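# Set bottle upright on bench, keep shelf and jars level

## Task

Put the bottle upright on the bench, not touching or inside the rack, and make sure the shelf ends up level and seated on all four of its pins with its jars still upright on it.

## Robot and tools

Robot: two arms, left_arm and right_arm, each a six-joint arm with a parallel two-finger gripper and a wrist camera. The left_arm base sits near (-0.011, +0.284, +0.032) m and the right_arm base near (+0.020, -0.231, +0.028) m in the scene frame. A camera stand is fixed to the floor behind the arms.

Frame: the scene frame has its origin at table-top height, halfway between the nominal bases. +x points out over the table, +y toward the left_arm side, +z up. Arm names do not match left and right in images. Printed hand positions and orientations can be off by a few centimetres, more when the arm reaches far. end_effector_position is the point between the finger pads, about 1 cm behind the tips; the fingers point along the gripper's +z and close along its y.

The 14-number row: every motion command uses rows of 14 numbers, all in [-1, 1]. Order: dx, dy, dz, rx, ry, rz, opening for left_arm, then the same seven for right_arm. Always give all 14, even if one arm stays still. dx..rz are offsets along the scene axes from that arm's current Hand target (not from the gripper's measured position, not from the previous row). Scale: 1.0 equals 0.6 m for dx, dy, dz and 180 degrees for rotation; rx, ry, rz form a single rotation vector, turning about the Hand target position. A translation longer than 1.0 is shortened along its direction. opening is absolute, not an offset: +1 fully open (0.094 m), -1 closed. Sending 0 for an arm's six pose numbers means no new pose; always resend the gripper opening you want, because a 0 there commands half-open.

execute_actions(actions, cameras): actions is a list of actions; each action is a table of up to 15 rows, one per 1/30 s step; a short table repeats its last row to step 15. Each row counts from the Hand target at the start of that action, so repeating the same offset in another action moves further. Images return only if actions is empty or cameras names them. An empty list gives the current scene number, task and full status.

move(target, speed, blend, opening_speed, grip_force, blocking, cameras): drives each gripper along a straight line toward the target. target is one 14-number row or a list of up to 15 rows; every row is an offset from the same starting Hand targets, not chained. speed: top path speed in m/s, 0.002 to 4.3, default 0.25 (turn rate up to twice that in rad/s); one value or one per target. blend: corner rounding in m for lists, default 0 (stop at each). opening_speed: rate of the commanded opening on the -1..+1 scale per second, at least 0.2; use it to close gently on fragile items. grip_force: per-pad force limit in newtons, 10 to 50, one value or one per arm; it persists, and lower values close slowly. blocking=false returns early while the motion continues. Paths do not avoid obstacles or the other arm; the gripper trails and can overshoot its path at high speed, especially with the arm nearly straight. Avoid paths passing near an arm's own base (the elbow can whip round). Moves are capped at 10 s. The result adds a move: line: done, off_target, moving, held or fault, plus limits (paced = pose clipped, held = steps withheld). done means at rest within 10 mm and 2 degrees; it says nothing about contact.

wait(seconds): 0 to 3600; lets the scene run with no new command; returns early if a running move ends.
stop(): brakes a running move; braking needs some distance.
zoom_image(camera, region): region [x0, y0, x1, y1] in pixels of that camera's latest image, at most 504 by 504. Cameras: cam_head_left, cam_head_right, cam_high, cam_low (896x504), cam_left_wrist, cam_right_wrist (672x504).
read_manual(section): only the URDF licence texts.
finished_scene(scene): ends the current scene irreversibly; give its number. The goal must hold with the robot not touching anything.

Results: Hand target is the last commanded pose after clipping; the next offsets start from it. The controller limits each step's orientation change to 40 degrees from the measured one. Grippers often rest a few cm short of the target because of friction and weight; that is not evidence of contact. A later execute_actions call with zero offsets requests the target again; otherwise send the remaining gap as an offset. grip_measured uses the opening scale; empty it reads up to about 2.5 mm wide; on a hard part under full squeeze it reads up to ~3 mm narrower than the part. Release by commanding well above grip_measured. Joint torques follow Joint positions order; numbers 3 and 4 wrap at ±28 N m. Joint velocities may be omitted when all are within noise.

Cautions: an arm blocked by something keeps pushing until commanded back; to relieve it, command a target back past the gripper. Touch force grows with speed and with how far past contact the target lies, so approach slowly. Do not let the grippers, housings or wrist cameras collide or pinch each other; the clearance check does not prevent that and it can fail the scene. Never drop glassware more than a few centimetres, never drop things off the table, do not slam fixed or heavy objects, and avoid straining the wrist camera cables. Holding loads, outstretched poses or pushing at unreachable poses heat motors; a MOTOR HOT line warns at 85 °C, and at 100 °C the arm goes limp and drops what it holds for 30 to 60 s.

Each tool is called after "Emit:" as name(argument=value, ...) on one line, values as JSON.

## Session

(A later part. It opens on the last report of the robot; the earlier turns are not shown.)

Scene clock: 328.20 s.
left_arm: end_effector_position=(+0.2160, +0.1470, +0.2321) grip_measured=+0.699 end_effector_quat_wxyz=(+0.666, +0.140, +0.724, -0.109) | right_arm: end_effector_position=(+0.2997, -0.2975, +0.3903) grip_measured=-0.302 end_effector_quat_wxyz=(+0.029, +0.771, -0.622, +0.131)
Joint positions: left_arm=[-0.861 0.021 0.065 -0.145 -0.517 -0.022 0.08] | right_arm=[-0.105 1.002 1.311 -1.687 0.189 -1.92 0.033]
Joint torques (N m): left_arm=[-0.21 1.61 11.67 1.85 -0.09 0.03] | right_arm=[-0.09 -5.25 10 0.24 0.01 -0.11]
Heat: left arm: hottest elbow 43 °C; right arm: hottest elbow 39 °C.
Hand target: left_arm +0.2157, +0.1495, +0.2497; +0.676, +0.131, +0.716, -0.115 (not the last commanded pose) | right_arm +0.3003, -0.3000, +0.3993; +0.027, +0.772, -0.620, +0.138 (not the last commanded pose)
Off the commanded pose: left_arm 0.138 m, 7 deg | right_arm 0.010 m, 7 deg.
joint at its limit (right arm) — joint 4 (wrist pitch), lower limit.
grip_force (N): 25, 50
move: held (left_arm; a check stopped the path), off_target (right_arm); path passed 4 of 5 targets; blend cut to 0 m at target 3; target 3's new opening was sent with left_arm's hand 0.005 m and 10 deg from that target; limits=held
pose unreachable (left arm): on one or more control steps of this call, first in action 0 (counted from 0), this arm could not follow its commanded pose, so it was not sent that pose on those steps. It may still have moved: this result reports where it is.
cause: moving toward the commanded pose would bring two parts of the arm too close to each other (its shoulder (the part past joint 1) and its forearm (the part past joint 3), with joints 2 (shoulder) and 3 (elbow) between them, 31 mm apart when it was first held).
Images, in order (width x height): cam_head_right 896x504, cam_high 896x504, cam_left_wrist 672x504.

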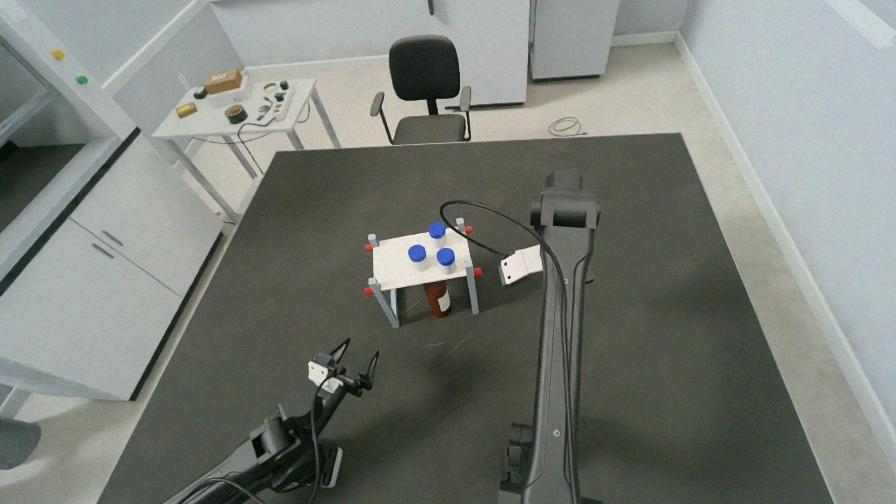

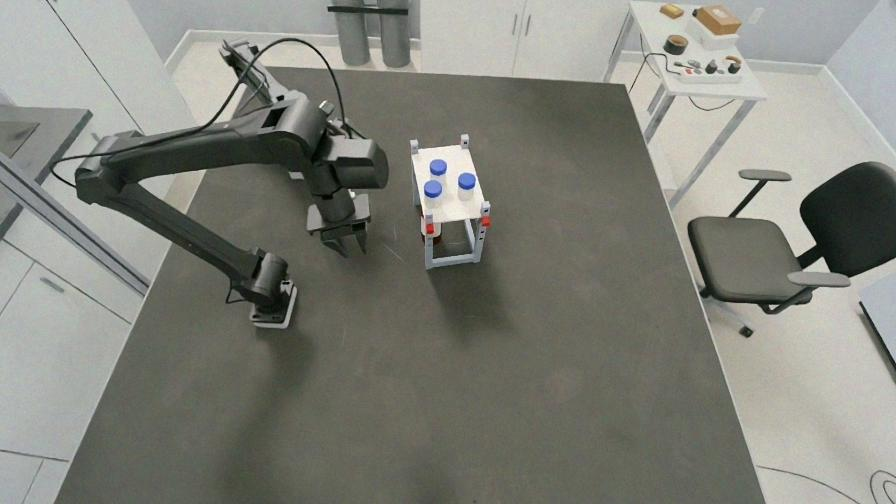

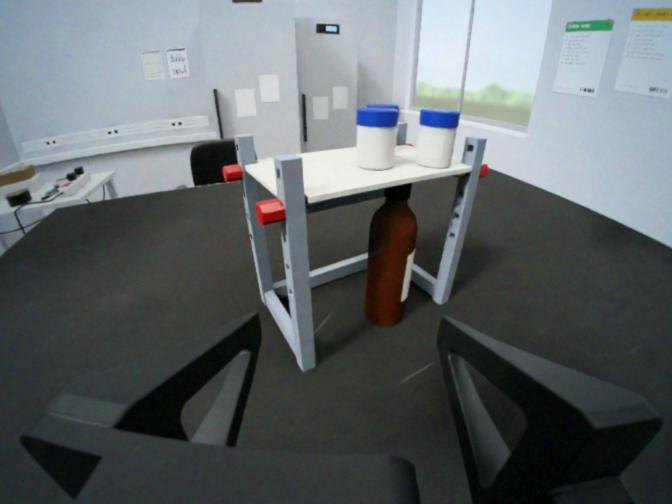

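Emit:
move(target=[[0.147,-0.116,-0.216,-0.0114,-0.0157,-0.0442,0.9,0,0,0,0,0,0,-0.3]], speed=0.15, cameras=["cam_left_wrist","cam_head_right"])

Scene clock: 330.73 s.
left_arm: end_effector_position=(+0.2211, +0.1425, +0.2351) grip_measured=+0.899 end_effector_quat_wxyz=(+0.674, +0.138, +0.715, -0.125) | right_arm: end_effector_position=(+0.2997, -0.2975, +0.3903) grip_measured=-0.302 end_effector_quat_wxyz=(+0.029, +0.771, -0.622, +0.131)
Joint positions: left_arm=[-0.823 0.069 0.054 -0.052 -0.459 -0.022 0.089] | right_arm=[-0.105 1.002 1.311 -1.687 0.189 -1.92 0.033]
Joint torques (N m): left_arm=[-1.44 1.14 10.4 1.87 -0.19 0.01] | right_arm=[0.62 -5.25 9.92 0.39 0.03 -0.13]
Heat: left arm: hottest elbow 43 °C; right arm: hottest elbow 39 °C.
Hand target: left_arm +0.2190, +0.1423, +0.2422; +0.679, +0.137, +0.710, -0.130 (not the last commanded pose) | right_arm +0.3003, -0.3000, +0.3993; +0.027, +0.772, -0.620, +0.138
Off the commanded pose: left_arm 0.155 m, 7 deg | right_arm 0.009 m, 1 deg.
joint at its limit (right arm) — joint 4 (wrist pitch), lower limit.
grip_force (N): 25, 50
move: held (left_arm; a check stopped the path); limits=held
pose unreachable (left arm): on one or more control steps of this call, first in action 0 (counted from 0), this arm could not follow its commanded pose, so it was not sent that pose on those steps. It may still have moved: this result reports where it is.
cause: moving toward the commanded pose would bring two parts of the arm too close to each other (its shoulder (the part past joint 1) and its forearm (the part past joint 3), with joints 2 (shoulder) and 3 (elbow) between them, 21 mm apart when it was first held).
Images, in order (width x height): cam_head_right 896x504, cam_left_wrist 672x504.

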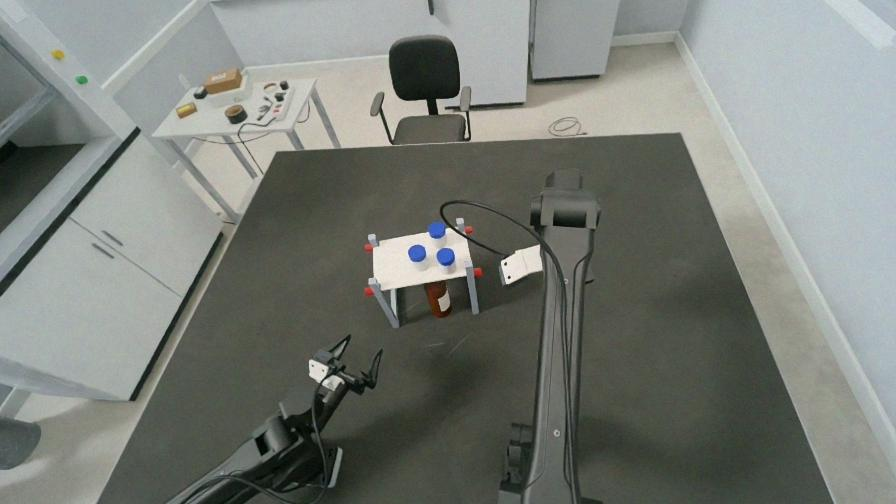

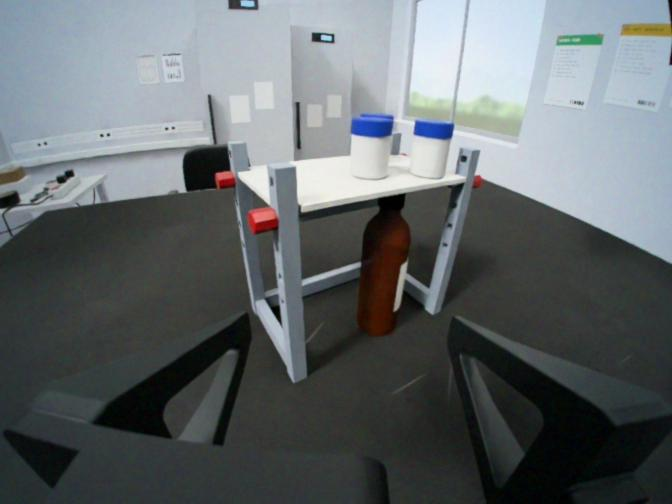

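Emit:
move(target=[[0.05,-0.04,0.06,0,0,0,0.9,0,0,0,0,0,0,-0.3],[0.12,-0.13,0.02,0,0,-0.03,0.9,0,0,0,0,0,0,-0.3]], speed=0.15, blend=[0.01,0])

Scene clock: 333.27 s.
left_arm: end_effector_position=(+0.2766, +0.0741, +0.2252) grip_measured=+0.899 end_effector_quat_wxyz=(+0.653, +0.180, +0.719, -0.155) | right_arm: end_effector_position=(+0.2997, -0.2975, +0.3903) grip_measured=-0.302 end_effector_quat_wxyz=(+0.029, +0.771, -0.622, +0.131)
Joint positions: left_arm=[-0.759 0.812 0.153 0.555 -0.29 -0.019 0.089] | right_arm=[-0.105 1.002 1.311 -1.687 0.189 -1.92 0.033]
Joint torques (N m): left_arm=[-0.15 -0.73 11.99 3 -0.01 0.07] | right_arm=[-0.09 -5.54 9.95 0.25 0.02 -0.11]
Heat: left arm: hottest elbow 44 °C; right arm: hottest elbow 40 °C.
Hand target: left_arm +0.2910, +0.0643, +0.2542; +0.672, +0.170, +0.702, -0.162 | right_arm +0.3003, -0.3000, +0.3993; +0.027, +0.772, -0.620, +0.138
Off the commanded pose: left_arm 0.034 m, 3 deg | right_arm 0.009 m, 1 deg.
joint at its limit (right arm) — joint 4 (wrist pitch), lower limit.
grip_force (N): 25, 50
move: off_target (left_arm)

Emit:
move(target=[[0.02,0.01,-0.22,0,0,0,0.9,0,0,0,0,0,0,-0.3]], speed=0.15, cameras=["cam_left_wrist","cam_head_right"])

Scene clock: 335.27 s.
left_arm: end_effector_position=(+0.2990, +0.0701, +0.1229) grip_measured=+0.899 end_effector_quat_wxyz=(+0.662, +0.173, +0.712, -0.162) | right_arm: end_effector_position=(+0.2997, -0.2975, +0.3903) grip_measured=-0.302 end_effector_quat_wxyz=(+0.029, +0.771, -0.622, +0.131)
Joint positions: left_arm=[-0.698 1.757 0.114 1.569 -0.23 -0.019 0.089] | right_arm=[-0.105 1.002 1.311 -1.687 0.189 -1.92 0.033]
Joint torques (N m): left_arm=[-0.21 -5.71 1.58 3.11 0 0.06] | right_arm=[-0.56 -5.01 9.88 0.21 0.01 -0.12]
Heat: left arm: hottest elbow 44 °C; right arm: hottest elbow 40 °C.
Hand target: left_arm +0.3029, +0.0702, +0.1220; +0.672, +0.170, +0.703, -0.162 | right_arm +0.3003, -0.3000, +0.3993; +0.027, +0.772, -0.620, +0.138
Off the commanded pose: left_arm 0.004 m, 2 deg | right_arm 0.009 m, 1 deg.
joint sent to its limit (left arm) — joint 4 (wrist pitch), upper limit. The joint targets still meet the commanded pose.
joint at its limit (right arm) — joint 4 (wrist pitch), lower limit.
grip_force (N): 25, 50
move: done
Images, in order (width x height): cam_head_right 896x504, cam_left_wrist 672x504.

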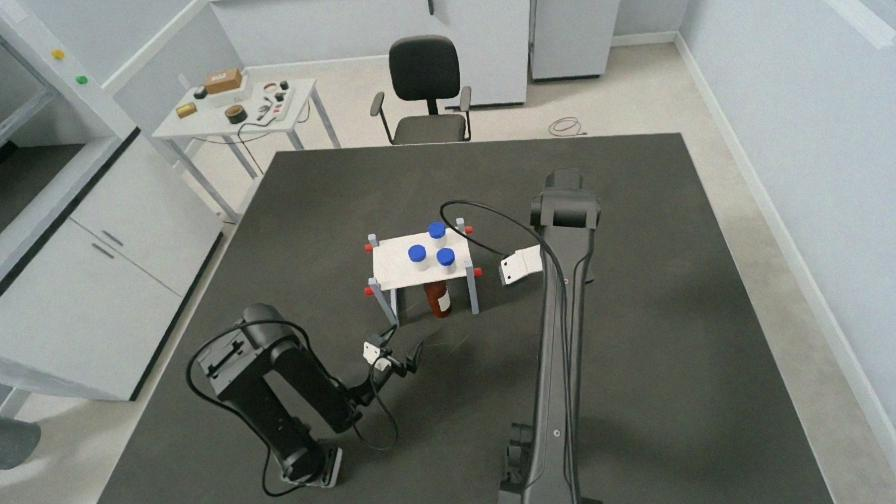

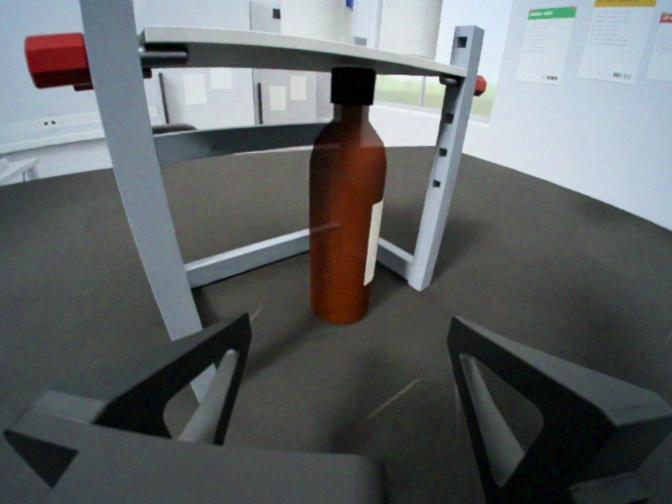

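Emit:
move(target=[[0.18,-0.083,-0.035,0,0,0,0.9,0,0,0,0,0,0,-0.3]], speed=0.1, cameras=["cam_left_wrist"])

Scene clock: 337.97 s.
left_arm: end_effector_position=(+0.4041, +0.0210, +0.1097) grip_measured=+0.899 end_effector_quat_wxyz=(+0.676, +0.168, +0.698, -0.168) | right_arm: end_effector_position=(+0.2997, -0.2975, +0.3903) grip_measured=-0.302 end_effector_quat_wxyz=(+0.029, +0.771, -0.622, +0.131)
Joint positions: left_arm=[-0.599 1.905 0.422 1.451 -0.131 -0.011 0.089] | right_arm=[-0.105 1.002 1.311 -1.687 0.189 -1.92 0.033]
Joint torques (N m): left_arm=[-0.26 -9.05 3.52 2 0.01 0.1] | right_arm=[-0.26 -5.36 9.78 0.24 0.03 -0.1]
Heat: left arm: hottest elbow 43 °C; right arm: hottest elbow 40 °C.
Hand target: left_arm +0.4109, +0.0204, +0.1012; +0.672, +0.170, +0.702, -0.162 | right_arm +0.3003, -0.3000, +0.3993; +0.027, +0.772, -0.620, +0.138
Off the commanded pose: left_arm 0.011 m, 1 deg | right_arm 0.009 m, 1 deg.
joint at its limit (right arm) — joint 4 (wrist pitch), lower limit.
grip_force (N): 25, 50
move: off_target (left_arm)

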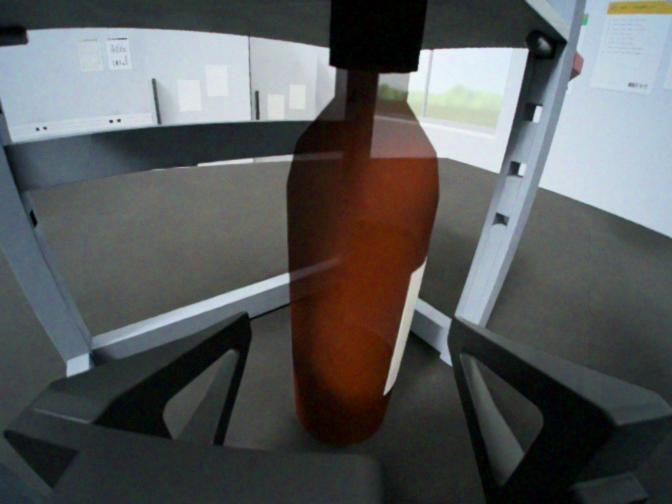

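Emit:
move(target=[[0.004,-0.002,-0.022,0,0,0,0.9,0,0,0,0,0,0,-0.3],[0.06,-0.031,-0.022,0,0,0,0.9,0,0,0,0,0,0,-0.3]], speed=0.06, cameras=["cam_left_wrist"])

Scene clock: 340.30 s.
left_arm: end_effector_position=(+0.4394, +0.0022, +0.0975) grip_measured=+0.899 end_effector_quat_wxyz=(+0.675, +0.168, +0.698, -0.168) | right_arm: end_effector_position=(+0.2997, -0.2975, +0.3903) grip_measured=-0.302 end_effector_quat_wxyz=(+0.029, +0.771, -0.622, +0.131)
Joint positions: left_arm=[-0.586 1.974 0.536 1.406 -0.117 -0.011 0.089] | right_arm=[-0.105 1.002 1.311 -1.687 0.189 -1.92 0.033]
Joint torques (N m): left_arm=[-0.26 -9.99 4.04 1.98 0.01 0.08] | right_arm=[0.15 -5.19 9.95 0.32 0.05 -0.09]
Heat: left arm: hottest elbow 43 °C; right arm: hottest elbow 40 °C.
Hand target: left_arm +0.4470, +0.0017, +0.0880; +0.672, +0.170, +0.702, -0.162 | right_arm +0.3003, -0.3000, +0.3993; +0.027, +0.772, -0.620, +0.138
Off the commanded pose: left_arm 0.012 m, 1 deg | right_arm 0.009 m, 1 deg.
joint at its limit (right arm) — joint 4 (wrist pitch), lower limit.
grip_force (N): 25, 50
move: off_target (left_arm)

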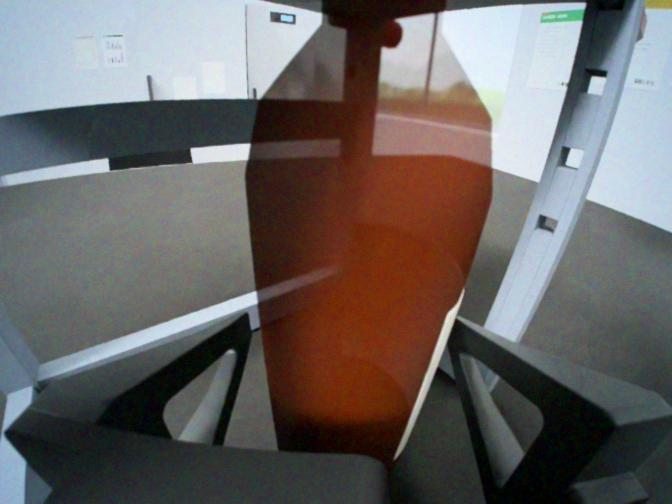

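Emit:
move(target=[[-0.008,0.004,0,0,0,0,0.15,0,0,0,0,0,0,-0.3]], speed=0.05, grip_force=[30,50], opening_speed=0.4, cameras=["cam_left_wrist"])

Scene clock: 343.10 s.
left_arm: end_effector_position=(+0.4394, +0.0022, +0.0974) grip_measured=+0.315 end_effector_quat_wxyz=(+0.676, +0.170, +0.698, -0.166) | right_arm: end_effector_position=(+0.2997, -0.2975, +0.3903) grip_measured=-0.302 end_effector_quat_wxyz=(+0.029, +0.771, -0.622, +0.131)
Joint positions: left_arm=[-0.586 1.974 0.536 1.406 -0.117 -0.004 0.062] | right_arm=[-0.105 1.002 1.311 -1.687 0.189 -1.92 0.033]
Joint torques (N m): left_arm=[-0.32 -10.46 3.06 2.5 -0.06 0] | right_arm=[-0.03 -4.95 9.98 0.29 0 -0.09]
Heat: left arm: hottest elbow 42 °C; right arm: hottest elbow 40 °C.
Hand target: left_arm +0.4422, +0.0041, +0.0880; +0.672, +0.170, +0.702, -0.162 | right_arm +0.3003, -0.3000, +0.3993; +0.027, +0.772, -0.620, +0.138
Off the commanded pose: left_arm 0.010 m, 1 deg | right_arm 0.009 m, 1 deg.
joint at its limit (right arm) — joint 4 (wrist pitch), lower limit.
grip_force (N): 30, 50
move: done

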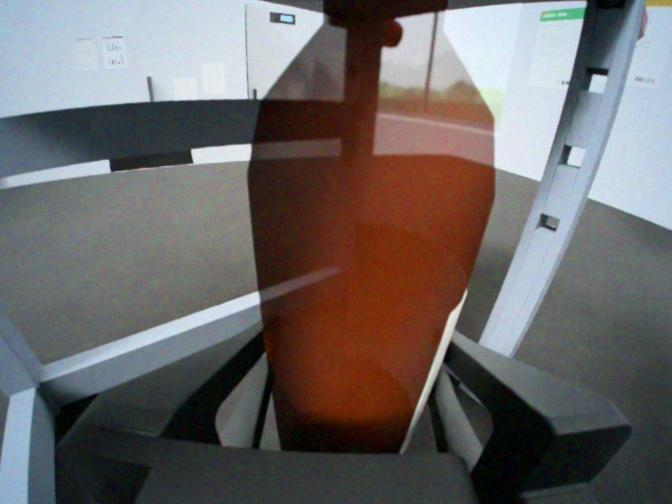

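Emit:
move(target=[[-0.147,0.077,0.010,0,0,0,0.15,0,0,0,0,0,0,-0.3],[-0.228,-0.02,0.016,0,0,0,0.15,0,0,0,0,0,0,-0.3]], speed=0.07, blend=[0.02,0], cameras=["cam_left_wrist","cam_head_right","cam_low"])

Scene clock: 346.93 s.
left_arm: end_effector_position=(+0.3053, -0.0037, +0.0931) grip_measured=+0.315 end_effector_quat_wxyz=(+0.665, +0.174, +0.709, -0.155) | right_arm: end_effector_position=(+0.2997, -0.2975, +0.3903) grip_measured=-0.302 end_effector_quat_wxyz=(+0.029, +0.771, -0.622, +0.131)
Joint positions: left_arm=[-0.902 1.942 0.286 1.582 -0.442 -0.019 0.062] | right_arm=[-0.105 1.002 1.311 -1.687 0.189 -1.92 0.033]
Joint torques (N m): left_arm=[-1.49 -9.76 1.22 2.45 -0.24 -0.01] | right_arm=[0.21 -5.42 9.85 0.21 0.07 -0.08]
Heat: left arm: hottest elbow 41 °C; right arm: hottest elbow 41 °C.
Hand target: left_arm +0.3053, -0.0078, +0.0975; +0.672, +0.170, +0.702, -0.162 | right_arm +0.3003, -0.3000, +0.3993; +0.027, +0.772, -0.620, +0.138
Off the commanded pose: left_arm 0.006 m, 1 deg | right_arm 0.009 m, 1 deg.
joint sent to its limit (left arm) — joint 4 (wrist pitch), upper limit. The joint targets still meet the commanded pose.
joint at its limit (right arm) — joint 4 (wrist pitch), lower limit.
grip_force (N): 30, 50
move: done
Images, in order (width x height): cam_head_right 896x504, cam_low 896x504, cam_left_wrist 672x504.

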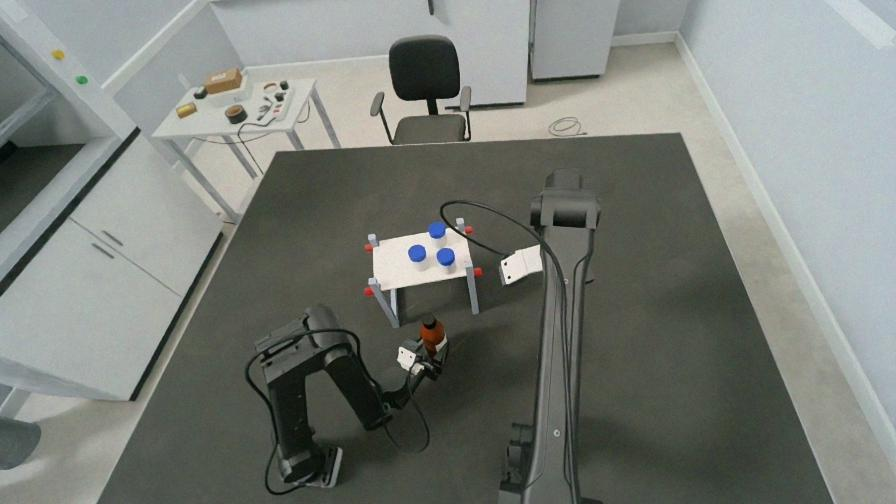

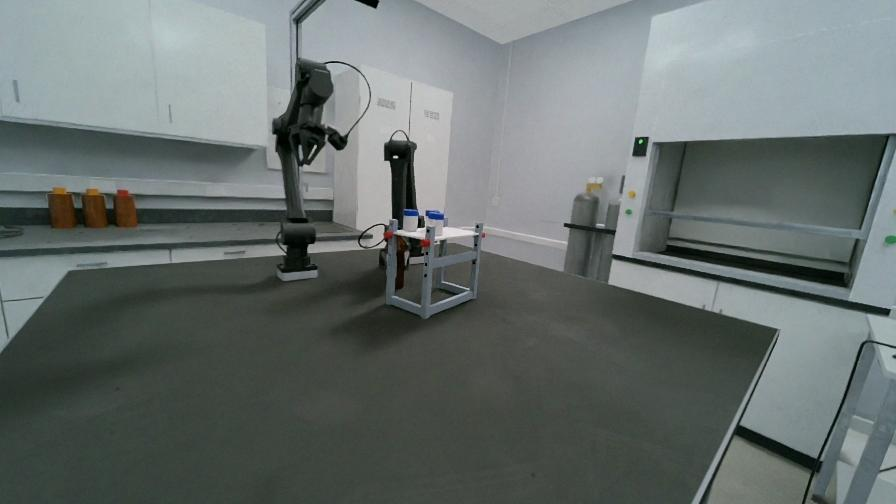

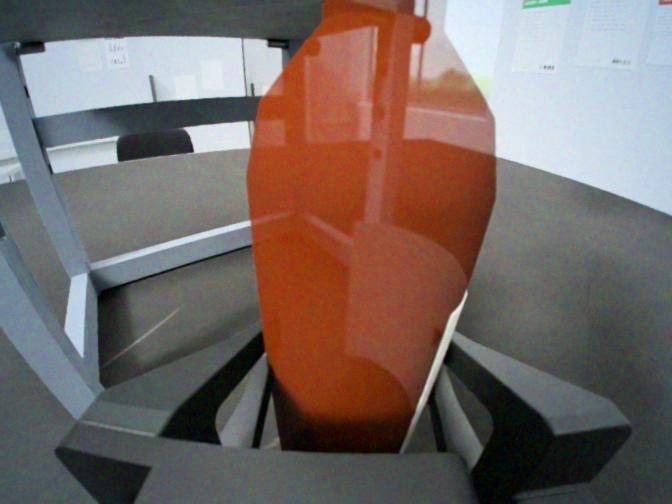

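Emit:
move(target=[[0,0,0.003,0,0,0,0.5,0,0,0,0,0,0,-0.3]], speed=0.05, opening_speed=0.3)

Emit:
move(target=[[0,0,0,0,0,0,0.9,0,0,0,0,0,0,-0.3],[-0.10,0.055,0.03,0,0,0,0.9,0,0,0,0,0,0,-0.3],[-0.14,0.15,0.2,0,0,0,0.9,0,0,0,0,0,0,-0.3]], speed=0.08, cameras=["cam_left_wrist","cam_head_right","cam_head_left"])

Scene clock: 348.80 s.
left_arm: end_effector_position=(+0.3054, -0.0035, +0.0931) grip_measured=+0.498 end_effector_quat_wxyz=(+0.666, +0.174, +0.709, -0.154) | right_arm: end_effector_position=(+0.2997, -0.2975, +0.3903) grip_measured=-0.302 end_effector_quat_wxyz=(+0.029, +0.771, -0.622, +0.131)
Joint positions: left_arm=[-0.902 1.942 0.286 1.582 -0.444 -0.019 0.07] | right_arm=[-0.105 1.002 1.311 -1.687 0.189 -1.92 0.033]
Joint torques (N m): left_arm=[-1.44 -10.17 1.14 2.45 -0.16 -0.03] | right_arm=[0.44 -5.25 10.03 0.44 0.08 -0.12]
Heat: left arm: hottest elbow 41 °C; right arm: hottest elbow 41 °C.
Hand target: left_arm +0.3054, -0.0078, +0.0993; +0.672, +0.170, +0.703, -0.162 | right_arm +0.3003, -0.3000, +0.3993; +0.027, +0.772, -0.620, +0.138
Off the commanded pose: left_arm 0.008 m, 1 deg | right_arm 0.009 m, 1 deg.
joint sent to its limit (left arm) — joint 4 (wrist pitch), upper limit. The joint targets still meet the commanded pose.
joint at its limit (right arm) — joint 4 (wrist pitch), lower limit.
grip_force (N): 30, 50
move: done

Scene clock: 353.30 s.
left_arm: end_effector_position=(+0.2173, +0.0847, +0.2040) grip_measured=+0.899 end_effector_quat_wxyz=(+0.664, +0.183, +0.708, -0.153) | right_arm: end_effector_position=(+0.2997, -0.2975, +0.3903) grip_measured=-0.302 end_effector_quat_wxyz=(+0.029, +0.771, -0.622, +0.131)
Joint positions: left_arm=[-1.002 0.594 0.017 0.495 -0.532 -0.015 0.089] | right_arm=[-0.105 1.002 1.311 -1.687 0.189 -1.92 0.033]
Joint torques (N m): left_arm=[-0.15 -0.5 10.11 1.95 -0.03 -0.11] | right_arm=[0.21 -5.25 9.99 0.39 0.04 -0.1]
Heat: left arm: hottest elbow 40 °C; right arm: hottest elbow 41 °C.
Hand target: left_arm +0.2213, +0.0822, +0.2194; +0.672, +0.170, +0.702, -0.162 | right_arm +0.3003, -0.3000, +0.3993; +0.027, +0.772, -0.620, +0.138
Off the commanded pose: left_arm 0.016 m, 2 deg | right_arm 0.009 m, 1 deg.
joint at its limit (right arm) — joint 4 (wrist pitch), lower limit.
grip_force (N): 30, 50
move: off_target (left_arm)
Images, in order (width x height): cam_head_left 896x504, cam_head_right 896x504, cam_left_wrist 672x504.

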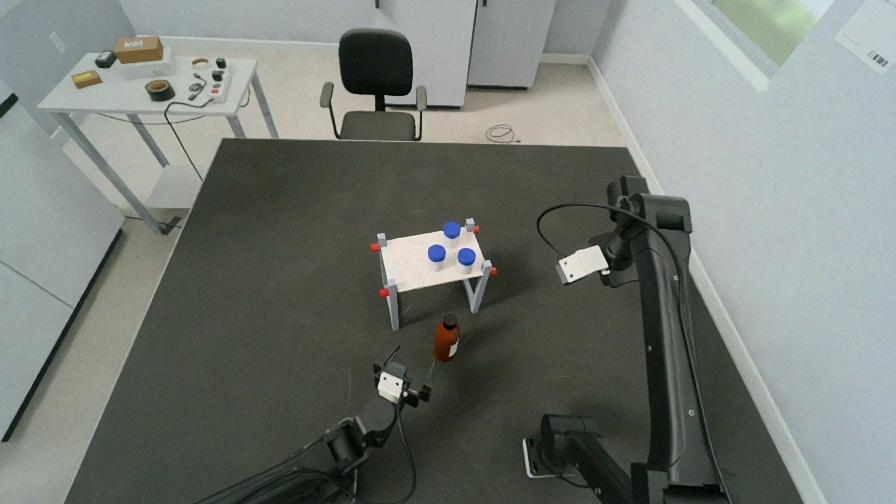

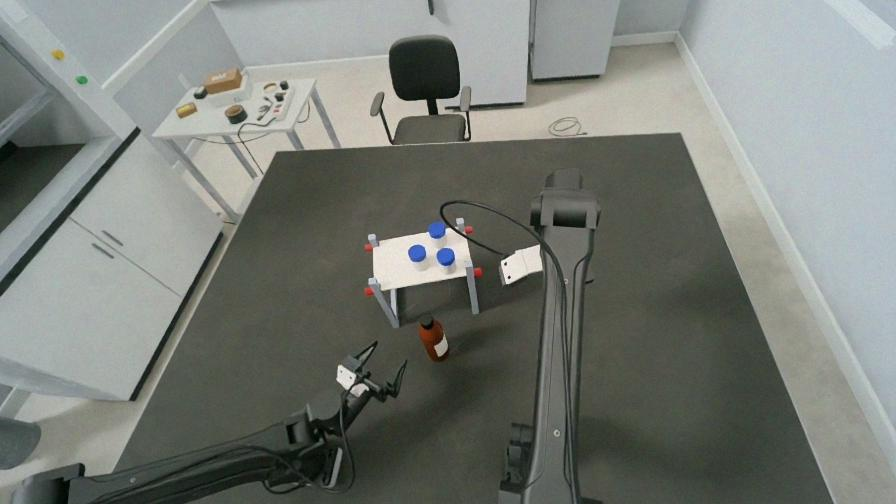

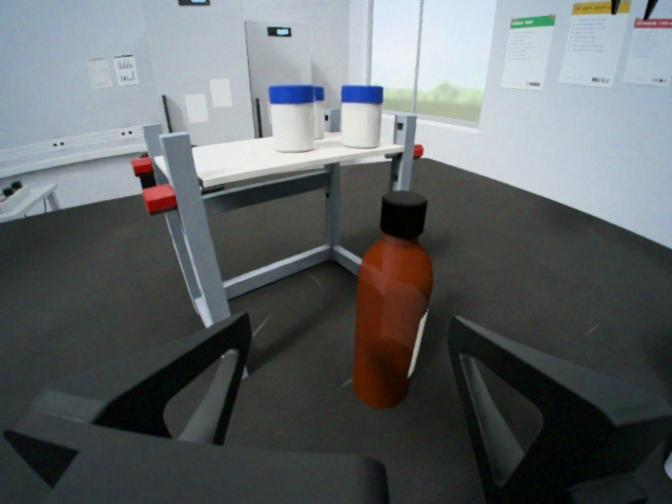

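Emit:
finished_scene(scene=2)

The scene is finished: the task was done.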